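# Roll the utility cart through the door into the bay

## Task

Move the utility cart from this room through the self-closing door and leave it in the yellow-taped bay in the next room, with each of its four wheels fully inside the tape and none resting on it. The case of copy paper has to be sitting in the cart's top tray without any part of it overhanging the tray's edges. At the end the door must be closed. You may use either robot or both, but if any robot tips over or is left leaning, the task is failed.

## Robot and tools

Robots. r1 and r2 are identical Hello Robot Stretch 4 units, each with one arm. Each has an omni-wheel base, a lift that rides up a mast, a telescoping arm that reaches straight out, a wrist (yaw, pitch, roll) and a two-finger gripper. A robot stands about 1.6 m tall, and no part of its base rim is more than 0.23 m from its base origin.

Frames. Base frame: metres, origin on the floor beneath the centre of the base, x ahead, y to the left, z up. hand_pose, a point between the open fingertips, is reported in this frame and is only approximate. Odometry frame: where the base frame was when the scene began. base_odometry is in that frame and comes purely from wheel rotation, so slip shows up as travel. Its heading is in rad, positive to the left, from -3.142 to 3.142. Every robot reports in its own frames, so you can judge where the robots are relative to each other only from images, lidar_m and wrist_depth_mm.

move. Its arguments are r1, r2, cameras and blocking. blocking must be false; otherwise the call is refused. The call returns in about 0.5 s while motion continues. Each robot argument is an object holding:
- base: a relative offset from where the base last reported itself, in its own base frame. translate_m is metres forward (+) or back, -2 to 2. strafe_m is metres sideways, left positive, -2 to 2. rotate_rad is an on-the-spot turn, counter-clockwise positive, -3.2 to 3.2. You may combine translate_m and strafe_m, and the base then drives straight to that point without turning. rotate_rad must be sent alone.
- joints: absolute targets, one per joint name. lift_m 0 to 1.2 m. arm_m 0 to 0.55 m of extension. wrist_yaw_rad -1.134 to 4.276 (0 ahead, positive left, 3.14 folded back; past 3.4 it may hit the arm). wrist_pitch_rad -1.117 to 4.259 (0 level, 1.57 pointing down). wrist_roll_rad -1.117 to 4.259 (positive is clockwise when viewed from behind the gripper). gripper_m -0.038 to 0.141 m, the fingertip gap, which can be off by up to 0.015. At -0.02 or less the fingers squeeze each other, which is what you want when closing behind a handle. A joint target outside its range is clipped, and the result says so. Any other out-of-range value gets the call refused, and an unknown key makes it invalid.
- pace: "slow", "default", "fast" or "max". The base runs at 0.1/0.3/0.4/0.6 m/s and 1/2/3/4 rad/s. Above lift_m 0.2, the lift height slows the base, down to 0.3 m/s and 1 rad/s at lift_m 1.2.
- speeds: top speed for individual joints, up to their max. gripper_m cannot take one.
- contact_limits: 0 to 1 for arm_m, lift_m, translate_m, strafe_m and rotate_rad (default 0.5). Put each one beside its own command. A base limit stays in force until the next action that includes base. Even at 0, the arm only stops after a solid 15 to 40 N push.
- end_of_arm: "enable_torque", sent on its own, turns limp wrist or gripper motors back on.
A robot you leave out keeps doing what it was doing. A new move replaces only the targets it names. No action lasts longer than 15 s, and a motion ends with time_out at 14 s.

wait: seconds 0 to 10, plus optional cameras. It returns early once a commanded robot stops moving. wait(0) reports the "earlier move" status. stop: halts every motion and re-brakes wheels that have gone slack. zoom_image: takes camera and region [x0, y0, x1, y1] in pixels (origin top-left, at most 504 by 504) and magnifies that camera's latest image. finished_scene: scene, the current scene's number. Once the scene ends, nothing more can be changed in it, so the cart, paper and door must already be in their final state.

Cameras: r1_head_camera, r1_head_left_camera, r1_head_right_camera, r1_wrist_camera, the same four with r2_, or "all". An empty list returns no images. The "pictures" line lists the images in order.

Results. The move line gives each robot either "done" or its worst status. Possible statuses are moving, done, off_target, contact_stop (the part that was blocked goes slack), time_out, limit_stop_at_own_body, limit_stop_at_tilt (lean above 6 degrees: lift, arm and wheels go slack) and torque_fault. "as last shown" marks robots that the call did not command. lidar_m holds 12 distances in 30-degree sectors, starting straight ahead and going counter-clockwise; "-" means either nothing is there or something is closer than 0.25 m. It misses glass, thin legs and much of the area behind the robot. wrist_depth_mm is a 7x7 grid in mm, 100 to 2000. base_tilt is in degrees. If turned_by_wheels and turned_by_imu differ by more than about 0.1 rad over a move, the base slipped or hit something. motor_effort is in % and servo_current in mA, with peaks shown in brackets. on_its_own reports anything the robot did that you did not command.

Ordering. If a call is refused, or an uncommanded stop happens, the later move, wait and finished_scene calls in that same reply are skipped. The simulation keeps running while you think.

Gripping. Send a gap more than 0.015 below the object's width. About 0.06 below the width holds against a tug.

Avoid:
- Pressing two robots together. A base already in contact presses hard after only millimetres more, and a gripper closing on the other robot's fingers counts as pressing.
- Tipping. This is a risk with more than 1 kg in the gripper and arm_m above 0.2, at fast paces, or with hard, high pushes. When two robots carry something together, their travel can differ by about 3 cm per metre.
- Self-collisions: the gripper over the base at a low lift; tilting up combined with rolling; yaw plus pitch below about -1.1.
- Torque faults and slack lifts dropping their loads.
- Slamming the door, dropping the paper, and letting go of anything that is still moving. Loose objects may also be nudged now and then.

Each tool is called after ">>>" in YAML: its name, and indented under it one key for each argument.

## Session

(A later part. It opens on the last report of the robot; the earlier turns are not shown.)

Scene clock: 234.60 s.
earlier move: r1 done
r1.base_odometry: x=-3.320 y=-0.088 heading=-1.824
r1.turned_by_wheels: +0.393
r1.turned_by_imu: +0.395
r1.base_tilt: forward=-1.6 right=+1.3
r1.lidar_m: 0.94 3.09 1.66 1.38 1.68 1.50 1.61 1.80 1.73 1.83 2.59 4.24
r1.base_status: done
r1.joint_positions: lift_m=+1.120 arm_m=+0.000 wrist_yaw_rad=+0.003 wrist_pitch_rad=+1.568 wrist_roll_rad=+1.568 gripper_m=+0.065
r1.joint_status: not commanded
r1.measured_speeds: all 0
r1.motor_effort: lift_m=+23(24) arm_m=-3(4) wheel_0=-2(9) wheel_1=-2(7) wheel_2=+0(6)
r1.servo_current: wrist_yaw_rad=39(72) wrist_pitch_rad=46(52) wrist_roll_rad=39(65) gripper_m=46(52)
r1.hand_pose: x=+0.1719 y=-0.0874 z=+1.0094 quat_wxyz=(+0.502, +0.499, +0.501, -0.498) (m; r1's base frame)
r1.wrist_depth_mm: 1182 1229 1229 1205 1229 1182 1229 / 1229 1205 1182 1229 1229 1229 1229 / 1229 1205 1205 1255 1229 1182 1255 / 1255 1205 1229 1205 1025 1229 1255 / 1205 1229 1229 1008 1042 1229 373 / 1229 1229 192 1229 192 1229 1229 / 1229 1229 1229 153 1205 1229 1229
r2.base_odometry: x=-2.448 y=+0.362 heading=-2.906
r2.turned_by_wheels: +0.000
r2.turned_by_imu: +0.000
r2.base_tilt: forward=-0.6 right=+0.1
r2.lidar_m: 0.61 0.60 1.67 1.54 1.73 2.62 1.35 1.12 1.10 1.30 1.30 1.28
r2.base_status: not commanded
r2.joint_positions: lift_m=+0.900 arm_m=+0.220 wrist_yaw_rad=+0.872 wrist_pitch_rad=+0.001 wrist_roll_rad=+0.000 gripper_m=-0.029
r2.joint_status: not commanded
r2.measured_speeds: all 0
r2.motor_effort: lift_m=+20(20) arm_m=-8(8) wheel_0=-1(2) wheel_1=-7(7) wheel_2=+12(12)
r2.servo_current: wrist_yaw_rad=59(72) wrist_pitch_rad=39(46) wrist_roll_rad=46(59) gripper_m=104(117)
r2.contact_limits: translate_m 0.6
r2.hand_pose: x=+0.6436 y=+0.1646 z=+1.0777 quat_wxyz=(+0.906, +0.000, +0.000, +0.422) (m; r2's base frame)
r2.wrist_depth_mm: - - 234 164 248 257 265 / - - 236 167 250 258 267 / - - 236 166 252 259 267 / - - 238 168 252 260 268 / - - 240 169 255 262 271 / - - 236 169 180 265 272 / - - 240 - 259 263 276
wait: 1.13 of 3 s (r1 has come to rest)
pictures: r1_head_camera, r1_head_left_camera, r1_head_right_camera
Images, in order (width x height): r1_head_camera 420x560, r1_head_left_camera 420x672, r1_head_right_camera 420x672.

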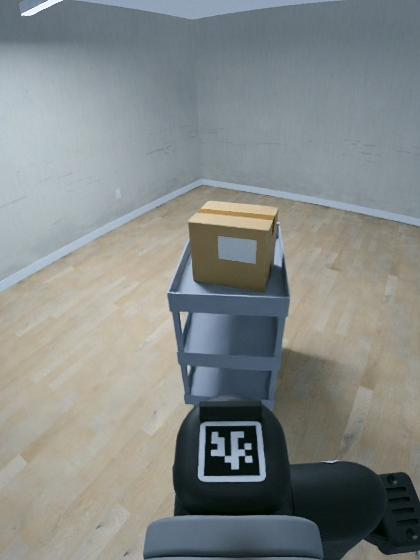

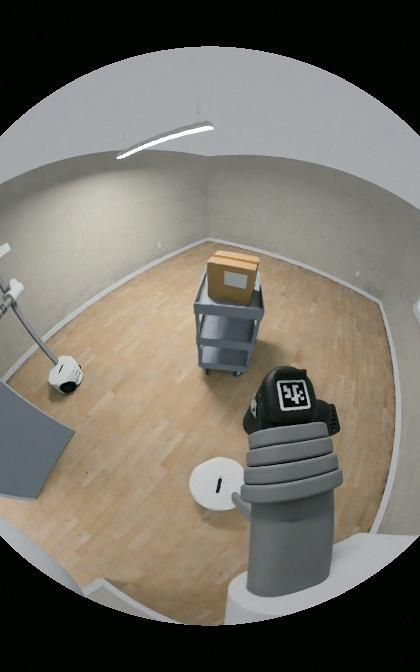

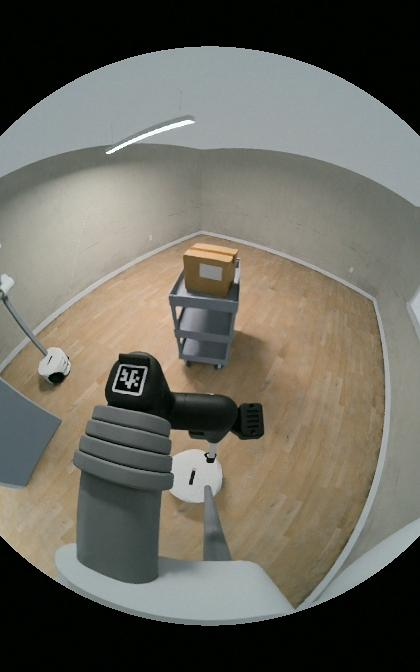

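>>> zoom_image:
  camera: "r1_head_camera"
  region: [150, 190, 310, 330]

Scaled by 3.150 from the camera's 420x560 image, which has a finer 600x800 frame.

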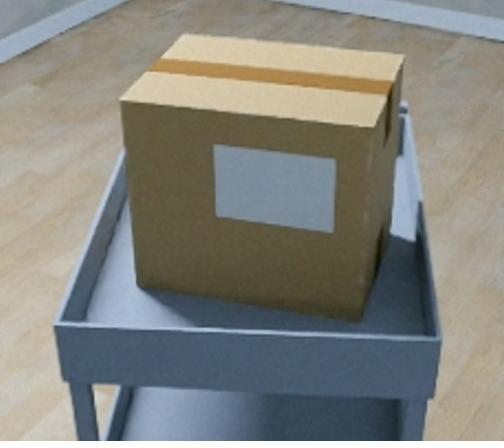

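>>> move:
  r1: {"base":{"translate_m":0.4,"strafe_m":0.02},"joints":{"arm_m":0.27},"contact_limits":{"translate_m":0.1}}
  blocking: false
  cameras: []

>>> wait:
  seconds: 4
  cameras: ["r1_wrist_camera","r1_head_camera"]

Scene clock: 246.90 s.
move: r1 moving
r1.base_odometry: x=-3.326 y=-0.119 heading=-1.824
r1.turned_by_wheels: +0.000
r1.turned_by_imu: +0.000
r1.base_tilt: forward=-1.6 right=+1.3
r1.lidar_m: 0.93 3.08 1.67 1.35 1.64 1.53 1.64 1.82 1.75 1.86 2.58 4.21
r1.base_status: translate_m moving; strafe_m moving
r1.joint_positions: lift_m=+1.120 arm_m=+0.051 wrist_yaw_rad=+0.002 wrist_pitch_rad=+1.568 wrist_roll_rad=+1.568 gripper_m=+0.065
r1.joint_status: arm_m moving
r1.measured_speeds: translate_m=+0.121 strafe_m=+0.006 rotate_rad=-0.002 lift_m=+0.000 arm_m=+0.195 wrist_yaw_rad=+0.000 wrist_pitch_rad=+0.000 wrist_roll_rad=+0.000
r1.motor_effort: lift_m=+23(24) arm_m=+6(6) wheel_0=+5(7) wheel_1=+4(7) wheel_2=-9(9)
r1.servo_current: wrist_yaw_rad=52(52) wrist_pitch_rad=39(46) wrist_roll_rad=52(59) gripper_m=52(52)
r1.contact_limits: translate_m 0.1
r1.hand_pose: x=+0.2226 y=-0.0874 z=+1.0094 quat_wxyz=(+0.502, +0.499, +0.501, -0.498) (m; r1's base frame)
r1.wrist_depth_mm: 1205 1205 1229 1205 1229 1255 1255 / 1229 1205 1205 1229 1205 1255 1255 / 1205 1205 1205 1229 1255 1205 1229 / 1229 1229 1205 1229 1025 1229 1255 / 1182 1229 1205 1042 1025 1229 1255 / 1205 1205 191 1205 191 1255 1229 / 1182 1205 1205 151 1229 1205 1255
r2: as last shown
r2.base_tilt: forward=-0.6 right=+0.0
r2.lidar_m: 0.62 0.63 1.66 1.54 1.74 2.64 1.37 1.14 1.11 1.29 1.30 1.27
r2.motor_effort: lift_m=+20(20) arm_m=-8(9) wheel_0=-2(2) wheel_1=-7(7) wheel_2=+12(12)
r2.servo_current: wrist_yaw_rad=65(65) wrist_pitch_rad=33(46) wrist_roll_rad=46(59) gripper_m=104(117)
r2.contact_limits: translate_m 0.6
r2.wrist_depth_mm: - - 234 164 249 255 265 / - - 236 167 252 259 266 / - - 237 166 252 259 267 / - - 239 167 255 262 270 / - - 239 168 254 264 270 / - - 236 169 181 265 272 / - - 240 - 258 264 274
pictures: none
No camera images: "cameras" was empty.

Scene clock: 249.23 s.
earlier move: r1 done
r1.base_odometry: x=-3.401 y=-0.480 heading=-1.823
r1.turned_by_wheels: +0.000
r1.turned_by_imu: +0.000
r1.base_tilt: forward=-1.6 right=+1.3
r1.lidar_m: 0.57 0.62 1.56 1.36 1.50 1.87 1.96 2.04 1.97 2.06 2.81 0.57
r1.base_status: done
r1.joint_positions: lift_m=+1.120 arm_m=+0.270 wrist_yaw_rad=+0.002 wrist_pitch_rad=+1.568 wrist_roll_rad=+1.568 gripper_m=+0.065
r1.joint_status: all done
r1.measured_speeds: all 0
r1.motor_effort: lift_m=+23(24) arm_m=+4(7) wheel_0=+3(9) wheel_1=+2(7) wheel_2=+0(10)
r1.servo_current: wrist_yaw_rad=33(72) wrist_pitch_rad=39(52) wrist_roll_rad=59(59) gripper_m=46(52)
r1.contact_limits: translate_m 0.1
r1.hand_pose: x=+0.4418 y=-0.0874 z=+1.0094 quat_wxyz=(+0.502, +0.499, +0.501, -0.498) (m; r1's base frame)
r1.wrist_depth_mm: 1182 1229 1229 1229 1229 1205 1229 / 436 439 1255 1229 1205 1229 1229 / 436 433 1229 1229 1205 1229 1229 / 413 436 - 1229 1229 1025 1229 / 436 436 1078 1205 1025 1025 1229 / 439 439 192 1229 191 1060 1255 / 433 427 683 152 1229 1229 1229
r2.base_odometry: x=-2.448 y=+0.362 heading=-2.906
r2.turned_by_wheels: +0.000
r2.turned_by_imu: +0.000
r2.base_tilt: forward=-0.6 right=+0.0
r2.lidar_m: 0.60 0.63 1.55 1.56 1.74 2.61 1.36 1.12 1.12 1.25 1.30 1.30
r2.base_status: not commanded
r2.joint_positions: lift_m=+0.900 arm_m=+0.220 wrist_yaw_rad=+0.872 wrist_pitch_rad=+0.001 wrist_roll_rad=+0.000 gripper_m=-0.029
r2.joint_status: not commanded
r2.measured_speeds: all 0
r2.motor_effort: lift_m=+20(20) arm_m=-8(9) wheel_0=-2(2) wheel_1=-7(8) wheel_2=+12(12)
r2.servo_current: wrist_yaw_rad=65(72) wrist_pitch_rad=33(46) wrist_roll_rad=46(59) gripper_m=117(117)
r2.contact_limits: translate_m 0.6
r2.hand_pose: x=+0.6436 y=+0.1646 z=+1.0777 quat_wxyz=(+0.906, +0.000, +0.000, +0.422) (m; r2's base frame)
r2.wrist_depth_mm: - - 235 163 249 257 265 / - - 236 167 250 258 265 / - - 236 166 252 259 267 / - - 239 167 253 263 268 / - - 240 169 254 263 270 / - - 237 169 180 265 271 / - - 241 - 258 263 274
wait: 2.33 of 4 s (r1 has come to rest)
pictures: r1_head_camera, r1_wrist_camera
Images, in order (width x height): r1_head_camera 420x560, r1_wrist_camera 616x392.

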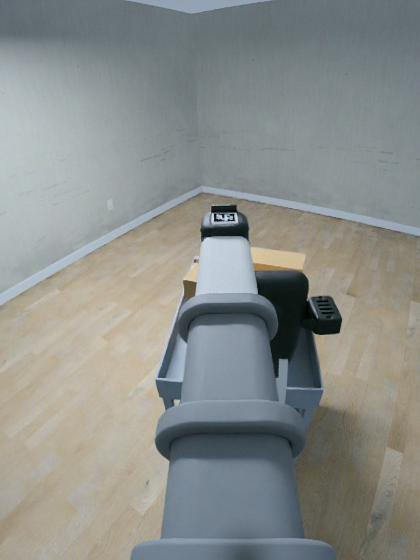

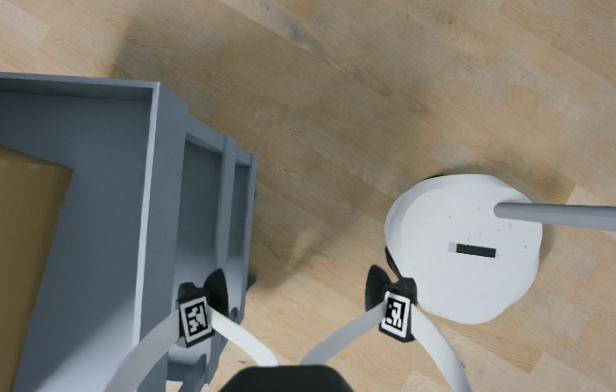

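>>> move:
  r1: {"base":{"translate_m":0.143,"strafe_m":0.065},"pace":"slow","contact_limits":{"translate_m":0.1}}
  blocking: false
  cameras: []

>>> wait:
  seconds: 4
  cameras: ["r1_wrist_camera","r1_head_camera"]

Scene clock: 259.30 s.
move: r1 moving
r1.base_odometry: x=-3.398 y=-0.494 heading=-1.823
r1.turned_by_wheels: +0.000
r1.turned_by_imu: +0.000
r1.base_tilt: forward=-1.6 right=+1.3
r1.lidar_m: 0.55 0.61 1.58 1.36 1.47 1.84 1.97 2.05 1.97 2.09 2.82 0.58
r1.base_status: translate_m moving; strafe_m moving
r1.joint_positions: lift_m=+1.120 arm_m=+0.270 wrist_yaw_rad=+0.002 wrist_pitch_rad=+1.568 wrist_roll_rad=+1.568 gripper_m=+0.065
r1.joint_status: not commanded
r1.measured_speeds: translate_m=+0.048 strafe_m=+0.021 rotate_rad=+0.000 lift_m=+0.000 arm_m=+0.000 wrist_yaw_rad=+0.000 wrist_pitch_rad=+0.000 wrist_roll_rad=+0.000
r1.motor_effort: lift_m=+24(24) arm_m=+4(5) wheel_0=+4(5) wheel_1=+2(8) wheel_2=-6(7)
r1.servo_current: wrist_yaw_rad=46(65) wrist_pitch_rad=52(52) wrist_roll_rad=59(65) gripper_m=46(46)
r1.contact_limits: translate_m 0.1
r1.hand_pose: x=+0.4418 y=-0.0874 z=+1.0094 quat_wxyz=(+0.502, +0.499, +0.501, -0.498) (m; r1's base frame)
r1.wrist_depth_mm: 1229 1182 1255 1229 1255 1205 1255 / 436 436 1205 1205 1229 1229 1229 / 436 436 707 1229 1205 1255 1229 / 399 436 1042 1205 1255 1008 1229 / 421 436 455 1205 1042 1008 1255 / 436 436 192 1229 192 1008 1255 / 439 433 723 152 1229 1205 1229
r2: as last shown
r2.base_tilt: forward=-0.6 right=+0.1
r2.lidar_m: 0.61 0.62 1.52 1.54 1.75 2.64 1.38 1.13 1.13 1.27 1.31 1.28
r2.motor_effort: lift_m=+20(20) arm_m=-8(8) wheel_0=-1(2) wheel_1=-7(7) wheel_2=+12(12)
r2.servo_current: wrist_yaw_rad=46(59) wrist_pitch_rad=39(46) wrist_roll_rad=39(52) gripper_m=111(117)
r2.contact_limits: translate_m 0.6
r2.wrist_depth_mm: - - 235 164 250 258 264 / - - 236 167 250 259 265 / - - 237 166 252 260 266 / - - 237 167 252 262 268 / - - 239 168 254 263 271 / - - 236 169 180 266 272 / - - 242 - 258 262 274
pictures: none
No camera images: "cameras" was empty.

Scene clock: 261.57 s.
earlier move: r1 done
r1.base_odometry: x=-3.373 y=-0.635 heading=-1.823
r1.turned_by_wheels: +0.000
r1.turned_by_imu: +0.000
r1.base_tilt: forward=-1.6 right=+1.3
r1.lidar_m: 0.43 0.53 1.60 1.32 1.30 1.95 2.06 2.17 2.09 2.20 3.04 0.43
r1.base_status: done
r1.joint_positions: lift_m=+1.120 arm_m=+0.270 wrist_yaw_rad=+0.002 wrist_pitch_rad=+1.568 wrist_roll_rad=+1.568 gripper_m=+0.065
r1.joint_status: not commanded
r1.measured_speeds: all 0
r1.motor_effort: lift_m=+23(24) arm_m=+4(5) wheel_0=+4(6) wheel_1=+2(9) wheel_2=-3(7)
r1.servo_current: wrist_yaw_rad=46(65) wrist_pitch_rad=46(52) wrist_roll_rad=65(65) gripper_m=46(52)
r1.contact_limits: translate_m 0.1
r1.hand_pose: x=+0.4418 y=-0.0874 z=+1.0094 quat_wxyz=(+0.502, +0.499, +0.501, -0.498) (m; r1's base frame)
r1.wrist_depth_mm: 190 421 407 1229 1229 1229 1255 / 204 286 439 1205 1229 1205 1205 / 216 324 439 1205 1229 1229 1229 / 231 345 436 1255 1255 1025 1229 / 248 384 436 1255 1042 1025 1205 / 273 410 194 1229 191 1025 1229 / 287 377 439 143 1229 1229 1205
r2.base_odometry: x=-2.448 y=+0.362 heading=-2.906
r2.turned_by_wheels: +0.000
r2.turned_by_imu: +0.000
r2.base_tilt: forward=-0.6 right=+0.0
r2.lidar_m: 0.62 0.64 1.44 1.50 1.74 2.64 1.37 1.13 1.12 1.27 1.31 1.27
r2.base_status: not commanded
r2.joint_positions: lift_m=+0.900 arm_m=+0.220 wrist_yaw_rad=+0.872 wrist_pitch_rad=+0.001 wrist_roll_rad=+0.000 gripper_m=-0.029
r2.joint_status: not commanded
r2.measured_speeds: all 0
r2.motor_effort: lift_m=+20(20) arm_m=-8(8) wheel_0=-1(2) wheel_1=-7(8) wheel_2=+12(12)
r2.servo_current: wrist_yaw_rad=59(65) wrist_pitch_rad=33(46) wrist_roll_rad=46(65) gripper_m=117(124)
r2.contact_limits: translate_m 0.6
r2.hand_pose: x=+0.6436 y=+0.1646 z=+1.0777 quat_wxyz=(+0.906, +0.000, +0.000, +0.422) (m; r2's base frame)
r2.wrist_depth_mm: - - 233 164 250 257 265 / 1281 - 236 167 250 259 266 / - - 236 166 252 260 266 / - - 238 168 253 260 268 / - - 240 168 256 263 271 / - - 236 169 180 264 273 / - - 240 - 257 262 274
wait: 2.27 of 4 s (r1 has come to rest)
pictures: r1_head_camera, r1_wrist_camera
Images, in order (width x height): r1_head_camera 420x560, r1_wrist_camera 616x392.

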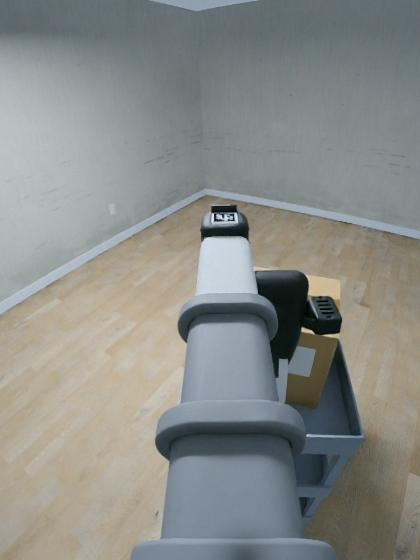

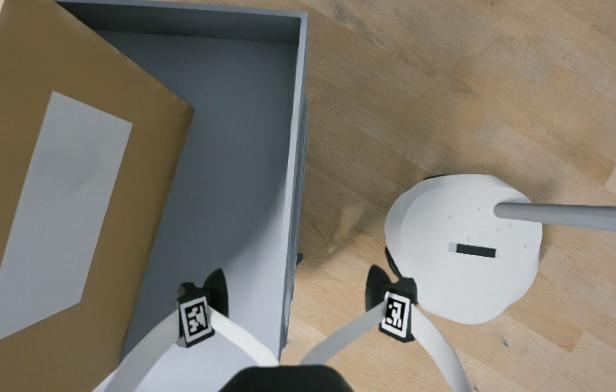

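>>> move:
  r1: {"joints":{"lift_m":0.93},"pace":"slow","contact_limits":{"lift_m":0.2}}
  blocking: false
  cameras: []

>>> wait:
  seconds: 4
  cameras: ["r1_wrist_camera"]

Scene clock: 271.17 s.
move: r1 moving
r1.base_odometry: x=-3.373 y=-0.635 heading=-1.823
r1.turned_by_wheels: +0.000
r1.turned_by_imu: +0.000
r1.base_tilt: forward=-1.6 right=+1.3
r1.lidar_m: 0.42 0.49 1.58 1.32 1.34 1.97 2.02 2.16 2.09 2.19 3.06 0.44
r1.base_status: not commanded
r1.joint_positions: lift_m=+1.095 arm_m=+0.270 wrist_yaw_rad=+0.002 wrist_pitch_rad=+1.568 wrist_roll_rad=+1.568 gripper_m=+0.065
r1.joint_status: lift_m moving
r1.measured_speeds: translate_m=+0.000 strafe_m=+0.000 rotate_rad=+0.000 lift_m=-0.097 arm_m=+0.000 wrist_yaw_rad=+0.000 wrist_pitch_rad=+0.000 wrist_roll_rad=+0.000
r1.motor_effort: lift_m=+11(23) arm_m=+4(5) wheel_0=+5(5) wheel_1=+2(2) wheel_2=-3(3)
r1.servo_current: wrist_yaw_rad=52(78) wrist_pitch_rad=39(46) wrist_roll_rad=59(59) gripper_m=39(46)
r1.contact_limits: lift_m 0.2; translate_m 0.1
r1.hand_pose: x=+0.4418 y=-0.0874 z=+0.9850 quat_wxyz=(+0.502, +0.499, +0.501, -0.498) (m; r1's base frame)
r1.wrist_depth_mm: 190 415 407 415 1205 1205 1182 / 204 285 413 1205 1182 1229 1205 / 216 314 413 1229 1205 1205 1205 / 231 345 418 1205 1205 976 1205 / 247 392 415 1205 1025 991 1229 / 273 410 196 1205 192 1008 1205 / 289 368 415 143 1182 1182 1229
r2: as last shown
r2.lidar_m: 0.62 0.64 1.46 1.49 1.72 2.62 1.37 1.14 1.11 1.29 1.31 1.28
r2.motor_effort: lift_m=+20(20) arm_m=-8(9) wheel_0=-2(2) wheel_1=-7(7) wheel_2=+12(12)
r2.servo_current: wrist_yaw_rad=52(65) wrist_pitch_rad=39(46) wrist_roll_rad=52(65) gripper_m=117(117)
r2.contact_limits: translate_m 0.6
r2.wrist_depth_mm: - - 235 164 249 257 265 / - - 236 167 251 258 266 / 1430 - 237 167 251 259 267 / - - 238 167 254 260 268 / - - 240 168 255 262 271 / - - 236 169 180 266 272 / - - 240 - 258 263 274
pictures: none
No camera images: "cameras" was empty.

Scene clock: 272.97 s.
earlier move: r1 done
r1.base_odometry: x=-3.373 y=-0.635 heading=-1.823
r1.turned_by_wheels: +0.000
r1.turned_by_imu: +0.000
r1.base_tilt: forward=-1.6 right=+1.2
r1.lidar_m: 0.43 0.50 1.63 1.32 1.32 1.94 2.04 2.17 2.09 2.19 3.04 0.45
r1.base_status: not commanded
r1.joint_positions: lift_m=+0.930 arm_m=+0.270 wrist_yaw_rad=+0.002 wrist_pitch_rad=+1.568 wrist_roll_rad=+1.568 gripper_m=+0.065
r1.joint_status: all done
r1.measured_speeds: all 0
r1.motor_effort: lift_m=+12(23) arm_m=+4(5) wheel_0=+4(5) wheel_1=+2(2) wheel_2=-3(3)
r1.servo_current: wrist_yaw_rad=46(78) wrist_pitch_rad=46(52) wrist_roll_rad=65(65) gripper_m=39(52)
r1.contact_limits: lift_m 0.2; translate_m 0.1
r1.hand_pose: x=+0.4418 y=-0.0874 z=+0.8203 quat_wxyz=(+0.502, +0.499, +0.501, -0.498) (m; r1's base frame)
r1.wrist_depth_mm: 190 247 248 1025 1025 1042 1025 / 203 247 247 1042 1008 1025 1042 / 214 247 249 1042 1042 1025 1025 / 228 248 248 1025 1042 820 866 / 247 248 247 1042 1042 831 831 / 248 247 192 1025 193 831 820 / 248 249 248 143 1025 1042 1042
r2.base_odometry: x=-2.448 y=+0.362 heading=-2.906
r2.turned_by_wheels: +0.000
r2.turned_by_imu: +0.000
r2.base_tilt: forward=-0.6 right=+0.1
r2.lidar_m: 0.62 0.63 1.47 1.48 1.76 2.61 1.37 1.11 1.13 1.29 1.30 1.28
r2.base_status: not commanded
r2.joint_positions: lift_m=+0.900 arm_m=+0.220 wrist_yaw_rad=+0.872 wrist_pitch_rad=+0.001 wrist_roll_rad=+0.000 gripper_m=-0.029
r2.joint_status: not commanded
r2.measured_speeds: all 0
r2.motor_effort: lift_m=+20(20) arm_m=-8(9) wheel_0=-2(2) wheel_1=-7(8) wheel_2=+12(12)
r2.servo_current: wrist_yaw_rad=59(72) wrist_pitch_rad=39(52) wrist_roll_rad=46(65) gripper_m=117(117)
r2.contact_limits: translate_m 0.6
r2.hand_pose: x=+0.6436 y=+0.1646 z=+1.0777 quat_wxyz=(+0.906, +0.000, +0.000, +0.422) (m; r2's base frame)
r2.wrist_depth_mm: - - 235 164 250 256 265 / - - 236 167 250 258 267 / - - 236 166 253 260 267 / - - 238 167 252 262 270 / - - 239 168 255 263 271 / - - 236 169 180 265 273 / - - 240 - 258 263 273
wait: 1.80 of 4 s (r1 has come to rest)
pictures: r1_wrist_camera
Images, in order (width x height): r1_wrist_camera 616x392.

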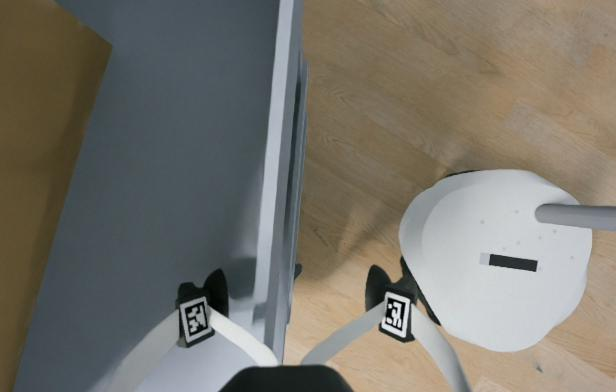

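>>> move:
  r1: {"base":{"translate_m":0.018},"pace":"slow","contact_limits":{"translate_m":0.1}}
  blocking: false
  cameras: []

>>> wait:
  seconds: 2
  cameras: []

>>> move:
  r1: {"joints":{"gripper_m":-0.03}}
  blocking: false
  cameras: []

>>> wait:
  seconds: 3
  cameras: ["r1_wrist_camera","r1_head_left_camera","r1_head_right_camera","r2_head_left_camera"]

Scene clock: 284.63 s.
move: r1 moving
r1.base_odometry: x=-3.376 y=-0.646 heading=-1.823
r1.turned_by_wheels: +0.000
r1.turned_by_imu: +0.000
r1.base_tilt: forward=-1.6 right=+1.2
r1.lidar_m: 0.43 0.46 2.63 1.34 1.34 1.94 2.06 2.16 2.10 2.20 3.07 0.44
r1.base_status: translate_m moving
r1.joint_positions: lift_m=+0.930 arm_m=+0.270 wrist_yaw_rad=+0.002 wrist_pitch_rad=+1.568 wrist_roll_rad=+1.568 gripper_m=+0.065
r1.joint_status: not commanded
r1.measured_speeds: translate_m=+0.037 strafe_m=+0.000 rotate_rad=-0.001 lift_m=+0.000 arm_m=+0.000 wrist_yaw_rad=+0.000 wrist_pitch_rad=+0.000 wrist_roll_rad=+0.000
r1.motor_effort: lift_m=+12(12) arm_m=+4(4) wheel_0=+3(8) wheel_1=+3(6) wheel_2=-3(6)
r1.servo_current: wrist_yaw_rad=46(59) wrist_pitch_rad=52(52) wrist_roll_rad=39(65) gripper_m=46(46)
r1.contact_limits: lift_m 0.2; translate_m 0.1
r1.hand_pose: x=+0.4418 y=-0.0874 z=+0.8203 quat_wxyz=(+0.502, +0.499, +0.501, -0.498) (m; r1's base frame)
r1.wrist_depth_mm: 180 248 247 248 1042 1025 1042 / 190 249 247 249 1025 1025 1025 / 202 247 249 247 1025 1025 1060 / 214 248 248 248 1060 809 831 / 230 248 247 247 1025 831 831 / 239 247 211 247 191 831 820 / 247 247 247 143 1042 1025 1042
r2: as last shown
r2.base_tilt: forward=-0.5 right=+0.0
r2.lidar_m: 0.61 0.62 1.46 1.47 1.76 2.63 1.38 1.12 1.12 1.28 1.28 1.29
r2.motor_effort: lift_m=+20(20) arm_m=-8(8) wheel_0=-2(2) wheel_1=-7(8) wheel_2=+12(12)
r2.servo_current: wrist_yaw_rad=52(65) wrist_pitch_rad=39(39) wrist_roll_rad=39(59) gripper_m=111(117)
r2.contact_limits: translate_m 0.6
r2.wrist_depth_mm: - - 235 164 250 258 265 / - - 236 167 250 258 266 / - - 237 167 251 260 267 / - - 238 167 253 262 268 / - - 239 168 255 264 270 / - - 236 169 180 266 272 / - - 240 - 257 263 272
pictures: none
No camera images: "cameras" was empty.

Scene clock: 285.27 s.
earlier move: r1 done
r1.base_odometry: x=-3.378 y=-0.652 heading=-1.823
r1.turned_by_wheels: +0.000
r1.turned_by_imu: +0.000
r1.base_tilt: forward=-1.6 right=+1.3
r1.lidar_m: 0.42 0.46 2.62 1.32 1.31 1.98 2.05 2.17 2.11 2.20 3.05 0.45
r1.base_status: done
r1.joint_positions: lift_m=+0.930 arm_m=+0.270 wrist_yaw_rad=+0.002 wrist_pitch_rad=+1.568 wrist_roll_rad=+1.568 gripper_m=+0.065
r1.joint_status: not commanded
r1.measured_speeds: all 0
r1.motor_effort: lift_m=+12(12) arm_m=+4(4) wheel_0=+3(8) wheel_1=+3(6) wheel_2=-2(6)
r1.servo_current: wrist_yaw_rad=46(59) wrist_pitch_rad=46(52) wrist_roll_rad=39(65) gripper_m=46(46)
r1.contact_limits: lift_m 0.2; translate_m 0.1
r1.hand_pose: x=+0.4418 y=-0.0874 z=+0.8203 quat_wxyz=(+0.502, +0.499, +0.501, -0.498) (m; r1's base frame)
r1.wrist_depth_mm: 170 247 247 248 1060 1060 1042 / 181 247 248 247 1042 1042 1042 / 195 248 247 248 1025 1042 1042 / 206 247 247 249 1042 820 842 / 222 248 247 247 1042 831 820 / 233 248 211 248 191 820 831 / 247 247 248 143 1042 1042 1042
r2.base_odometry: x=-2.448 y=+0.362 heading=-2.906
r2.turned_by_wheels: +0.000
r2.turned_by_imu: +0.000
r2.base_tilt: forward=-0.6 right=+0.1
r2.lidar_m: 0.58 0.62 1.44 1.47 1.74 2.62 1.38 1.12 1.13 1.27 1.30 1.31
r2.base_status: not commanded
r2.joint_positions: lift_m=+0.900 arm_m=+0.220 wrist_yaw_rad=+0.872 wrist_pitch_rad=+0.001 wrist_roll_rad=+0.000 gripper_m=-0.029
r2.joint_status: not commanded
r2.measured_speeds: all 0
r2.motor_effort: lift_m=+20(20) arm_m=-8(8) wheel_0=-2(2) wheel_1=-7(8) wheel_2=+12(12)
r2.servo_current: wrist_yaw_rad=59(65) wrist_pitch_rad=39(46) wrist_roll_rad=46(59) gripper_m=111(117)
r2.contact_limits: translate_m 0.6
r2.hand_pose: x=+0.6436 y=+0.1646 z=+1.0777 quat_wxyz=(+0.906, +0.000, +0.000, +0.422) (m; r2's base frame)
r2.wrist_depth_mm: - - 234 164 250 256 265 / - - 236 167 251 258 266 / - - 237 166 252 260 267 / - - 239 167 254 262 270 / - - 240 169 255 263 270 / - - 237 168 180 266 272 / - - 240 - 258 264 274
wait: 0.63 of 2 s (r1 has come to rest)
pictures: none
No camera images: "cameras" was empty.

Scene clock: 285.77 s.
move: r1 moving
r1.base_odometry: x=-3.378 y=-0.652 heading=-1.823
r1.turned_by_wheels: +0.000
r1.turned_by_imu: +0.000
r1.base_tilt: forward=-1.6 right=+1.3
r1.lidar_m: 0.42 0.46 2.63 1.31 1.33 1.99 2.09 2.15 2.09 2.22 3.06 0.44
r1.base_status: not commanded
r1.joint_positions: lift_m=+0.930 arm_m=+0.270 wrist_yaw_rad=+0.002 wrist_pitch_rad=+1.568 wrist_roll_rad=+1.568 gripper_m=+0.046
r1.joint_status: gripper_m moving
r1.measured_speeds: all 0
r1.motor_effort: lift_m=+12(12) arm_m=+4(4) wheel_0=+3(3) wheel_1=+3(3) wheel_2=-2(2)
r1.servo_current: wrist_yaw_rad=46(59) wrist_pitch_rad=33(46) wrist_roll_rad=52(59) gripper_m=104(104)
r1.contact_limits: lift_m 0.2; translate_m 0.1
r1.hand_pose: x=+0.4418 y=-0.0874 z=+0.8203 quat_wxyz=(+0.502, +0.499, +0.501, -0.498) (m; r1's base frame)
r1.wrist_depth_mm: 170 248 248 247 1042 1025 1025 / 182 248 247 247 1025 1042 1025 / 194 247 248 249 1025 1042 1042 / 206 248 249 249 1042 842 854 / 223 247 248 248 904 820 820 / 234 247 196 247 190 820 831 / 248 249 248 143 1060 1042 1025
r2: as last shown
r2.base_tilt: forward=-0.5 right=+0.0
r2.lidar_m: 0.61 0.63 1.46 1.47 1.76 2.62 1.38 1.12 1.12 1.28 1.28 1.29
r2.motor_effort: lift_m=+20(20) arm_m=-8(8) wheel_0=-1(2) wheel_1=-7(7) wheel_2=+12(12)
r2.servo_current: wrist_yaw_rad=65(65) wrist_pitch_rad=33(52) wrist_roll_rad=52(65) gripper_m=111(124)
r2.contact_limits: translate_m 0.6
r2.wrist_depth_mm: - - 235 164 250 258 265 / - - 236 167 250 259 265 / - - 236 167 252 259 266 / - - 238 167 252 262 268 / - - 240 168 255 262 270 / - - 237 170 180 266 272 / - - 240 - 257 262 274
pictures: none
No camera images: "cameras" was empty.

Scene clock: 286.93 s.
earlier move: r1 done
r1.base_odometry: x=-3.378 y=-0.652 heading=-1.823
r1.turned_by_wheels: +0.000
r1.turned_by_imu: +0.000
r1.base_tilt: forward=-1.5 right=+1.3
r1.lidar_m: 0.42 0.46 2.62 1.36 1.33 1.97 2.07 2.15 2.10 2.19 3.05 0.44
r1.base_status: not commanded
r1.joint_positions: lift_m=+0.930 arm_m=+0.270 wrist_yaw_rad=+0.002 wrist_pitch_rad=+1.568 wrist_roll_rad=+1.569 gripper_m=-0.029
r1.joint_status: all done
r1.measured_speeds: all 0
r1.motor_effort: lift_m=+14(14) arm_m=+4(4) wheel_0=+3(3) wheel_1=+2(3) wheel_2=-2(2)
r1.servo_current: wrist_yaw_rad=59(65) wrist_pitch_rad=39(46) wrist_roll_rad=46(65) gripper_m=72(124)
r1.contact_limits: lift_m 0.2; translate_m 0.1
r1.hand_pose: x=+0.4418 y=-0.0874 z=+0.8202 quat_wxyz=(+0.502, +0.500, +0.500, -0.498) (m; r1's base frame)
r1.wrist_depth_mm: 178 246 247 247 1025 1025 1042 / 190 246 245 247 1025 1025 1042 / 201 247 247 248 1042 1042 1042 / 208 247 246 248 1042 820 831 / 224 247 247 247 1025 842 831 / 234 247 186 197 842 820 831 / 247 151 247 177 167 820 1025
r2.base_odometry: x=-2.448 y=+0.362 heading=-2.906
r2.turned_by_wheels: +0.000
r2.turned_by_imu: +0.000
r2.base_tilt: forward=-0.6 right=+0.1
r2.lidar_m: 0.63 0.62 1.45 1.48 1.76 2.64 1.39 1.15 1.10 1.27 1.30 1.29
r2.base_status: not commanded
r2.joint_positions: lift_m=+0.900 arm_m=+0.220 wrist_yaw_rad=+0.872 wrist_pitch_rad=+0.001 wrist_roll_rad=+0.000 gripper_m=-0.029
r2.joint_status: not commanded
r2.measured_speeds: all 0
r2.motor_effort: lift_m=+20(21) arm_m=-8(8) wheel_0=-2(2) wheel_1=-7(7) wheel_2=+12(12)
r2.servo_current: wrist_yaw_rad=52(65) wrist_pitch_rad=39(52) wrist_roll_rad=46(65) gripper_m=111(124)
r2.contact_limits: translate_m 0.6
r2.hand_pose: x=+0.6436 y=+0.1646 z=+1.0777 quat_wxyz=(+0.906, +0.000, +0.000, +0.422) (m; r2's base frame)
r2.wrist_depth_mm: - - 235 164 249 257 265 / - - 236 167 250 258 266 / - - 237 167 252 259 267 / - - 238 167 254 260 270 / - - 240 169 255 263 270 / - - 236 169 181 266 272 / - - 241 - 258 263 274
wait: 1.17 of 3 s (r1 has come to rest)
pictures: r1_head_left_camera, r1_head_right_camera, r1_wrist_camera, r2_head_left_camera
Images, in order (width x height): r1_head_left_camera 420x672, r1_head_right_camera 420x672, r1_wrist_camera 616x392, r2_head_left_camera 420x672.

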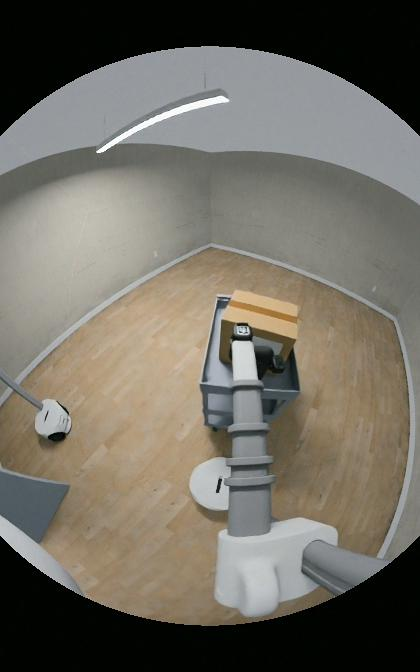

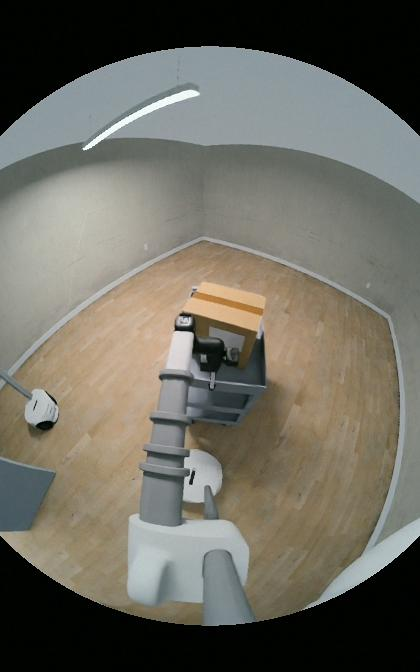

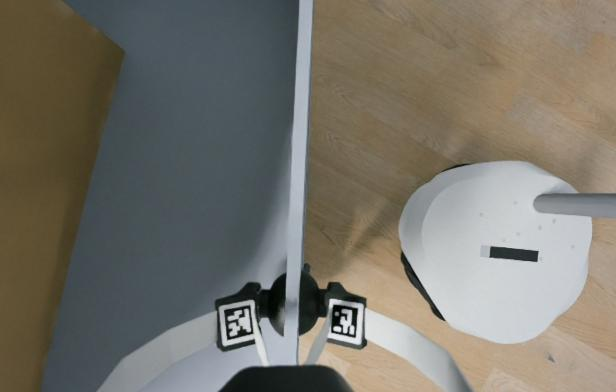

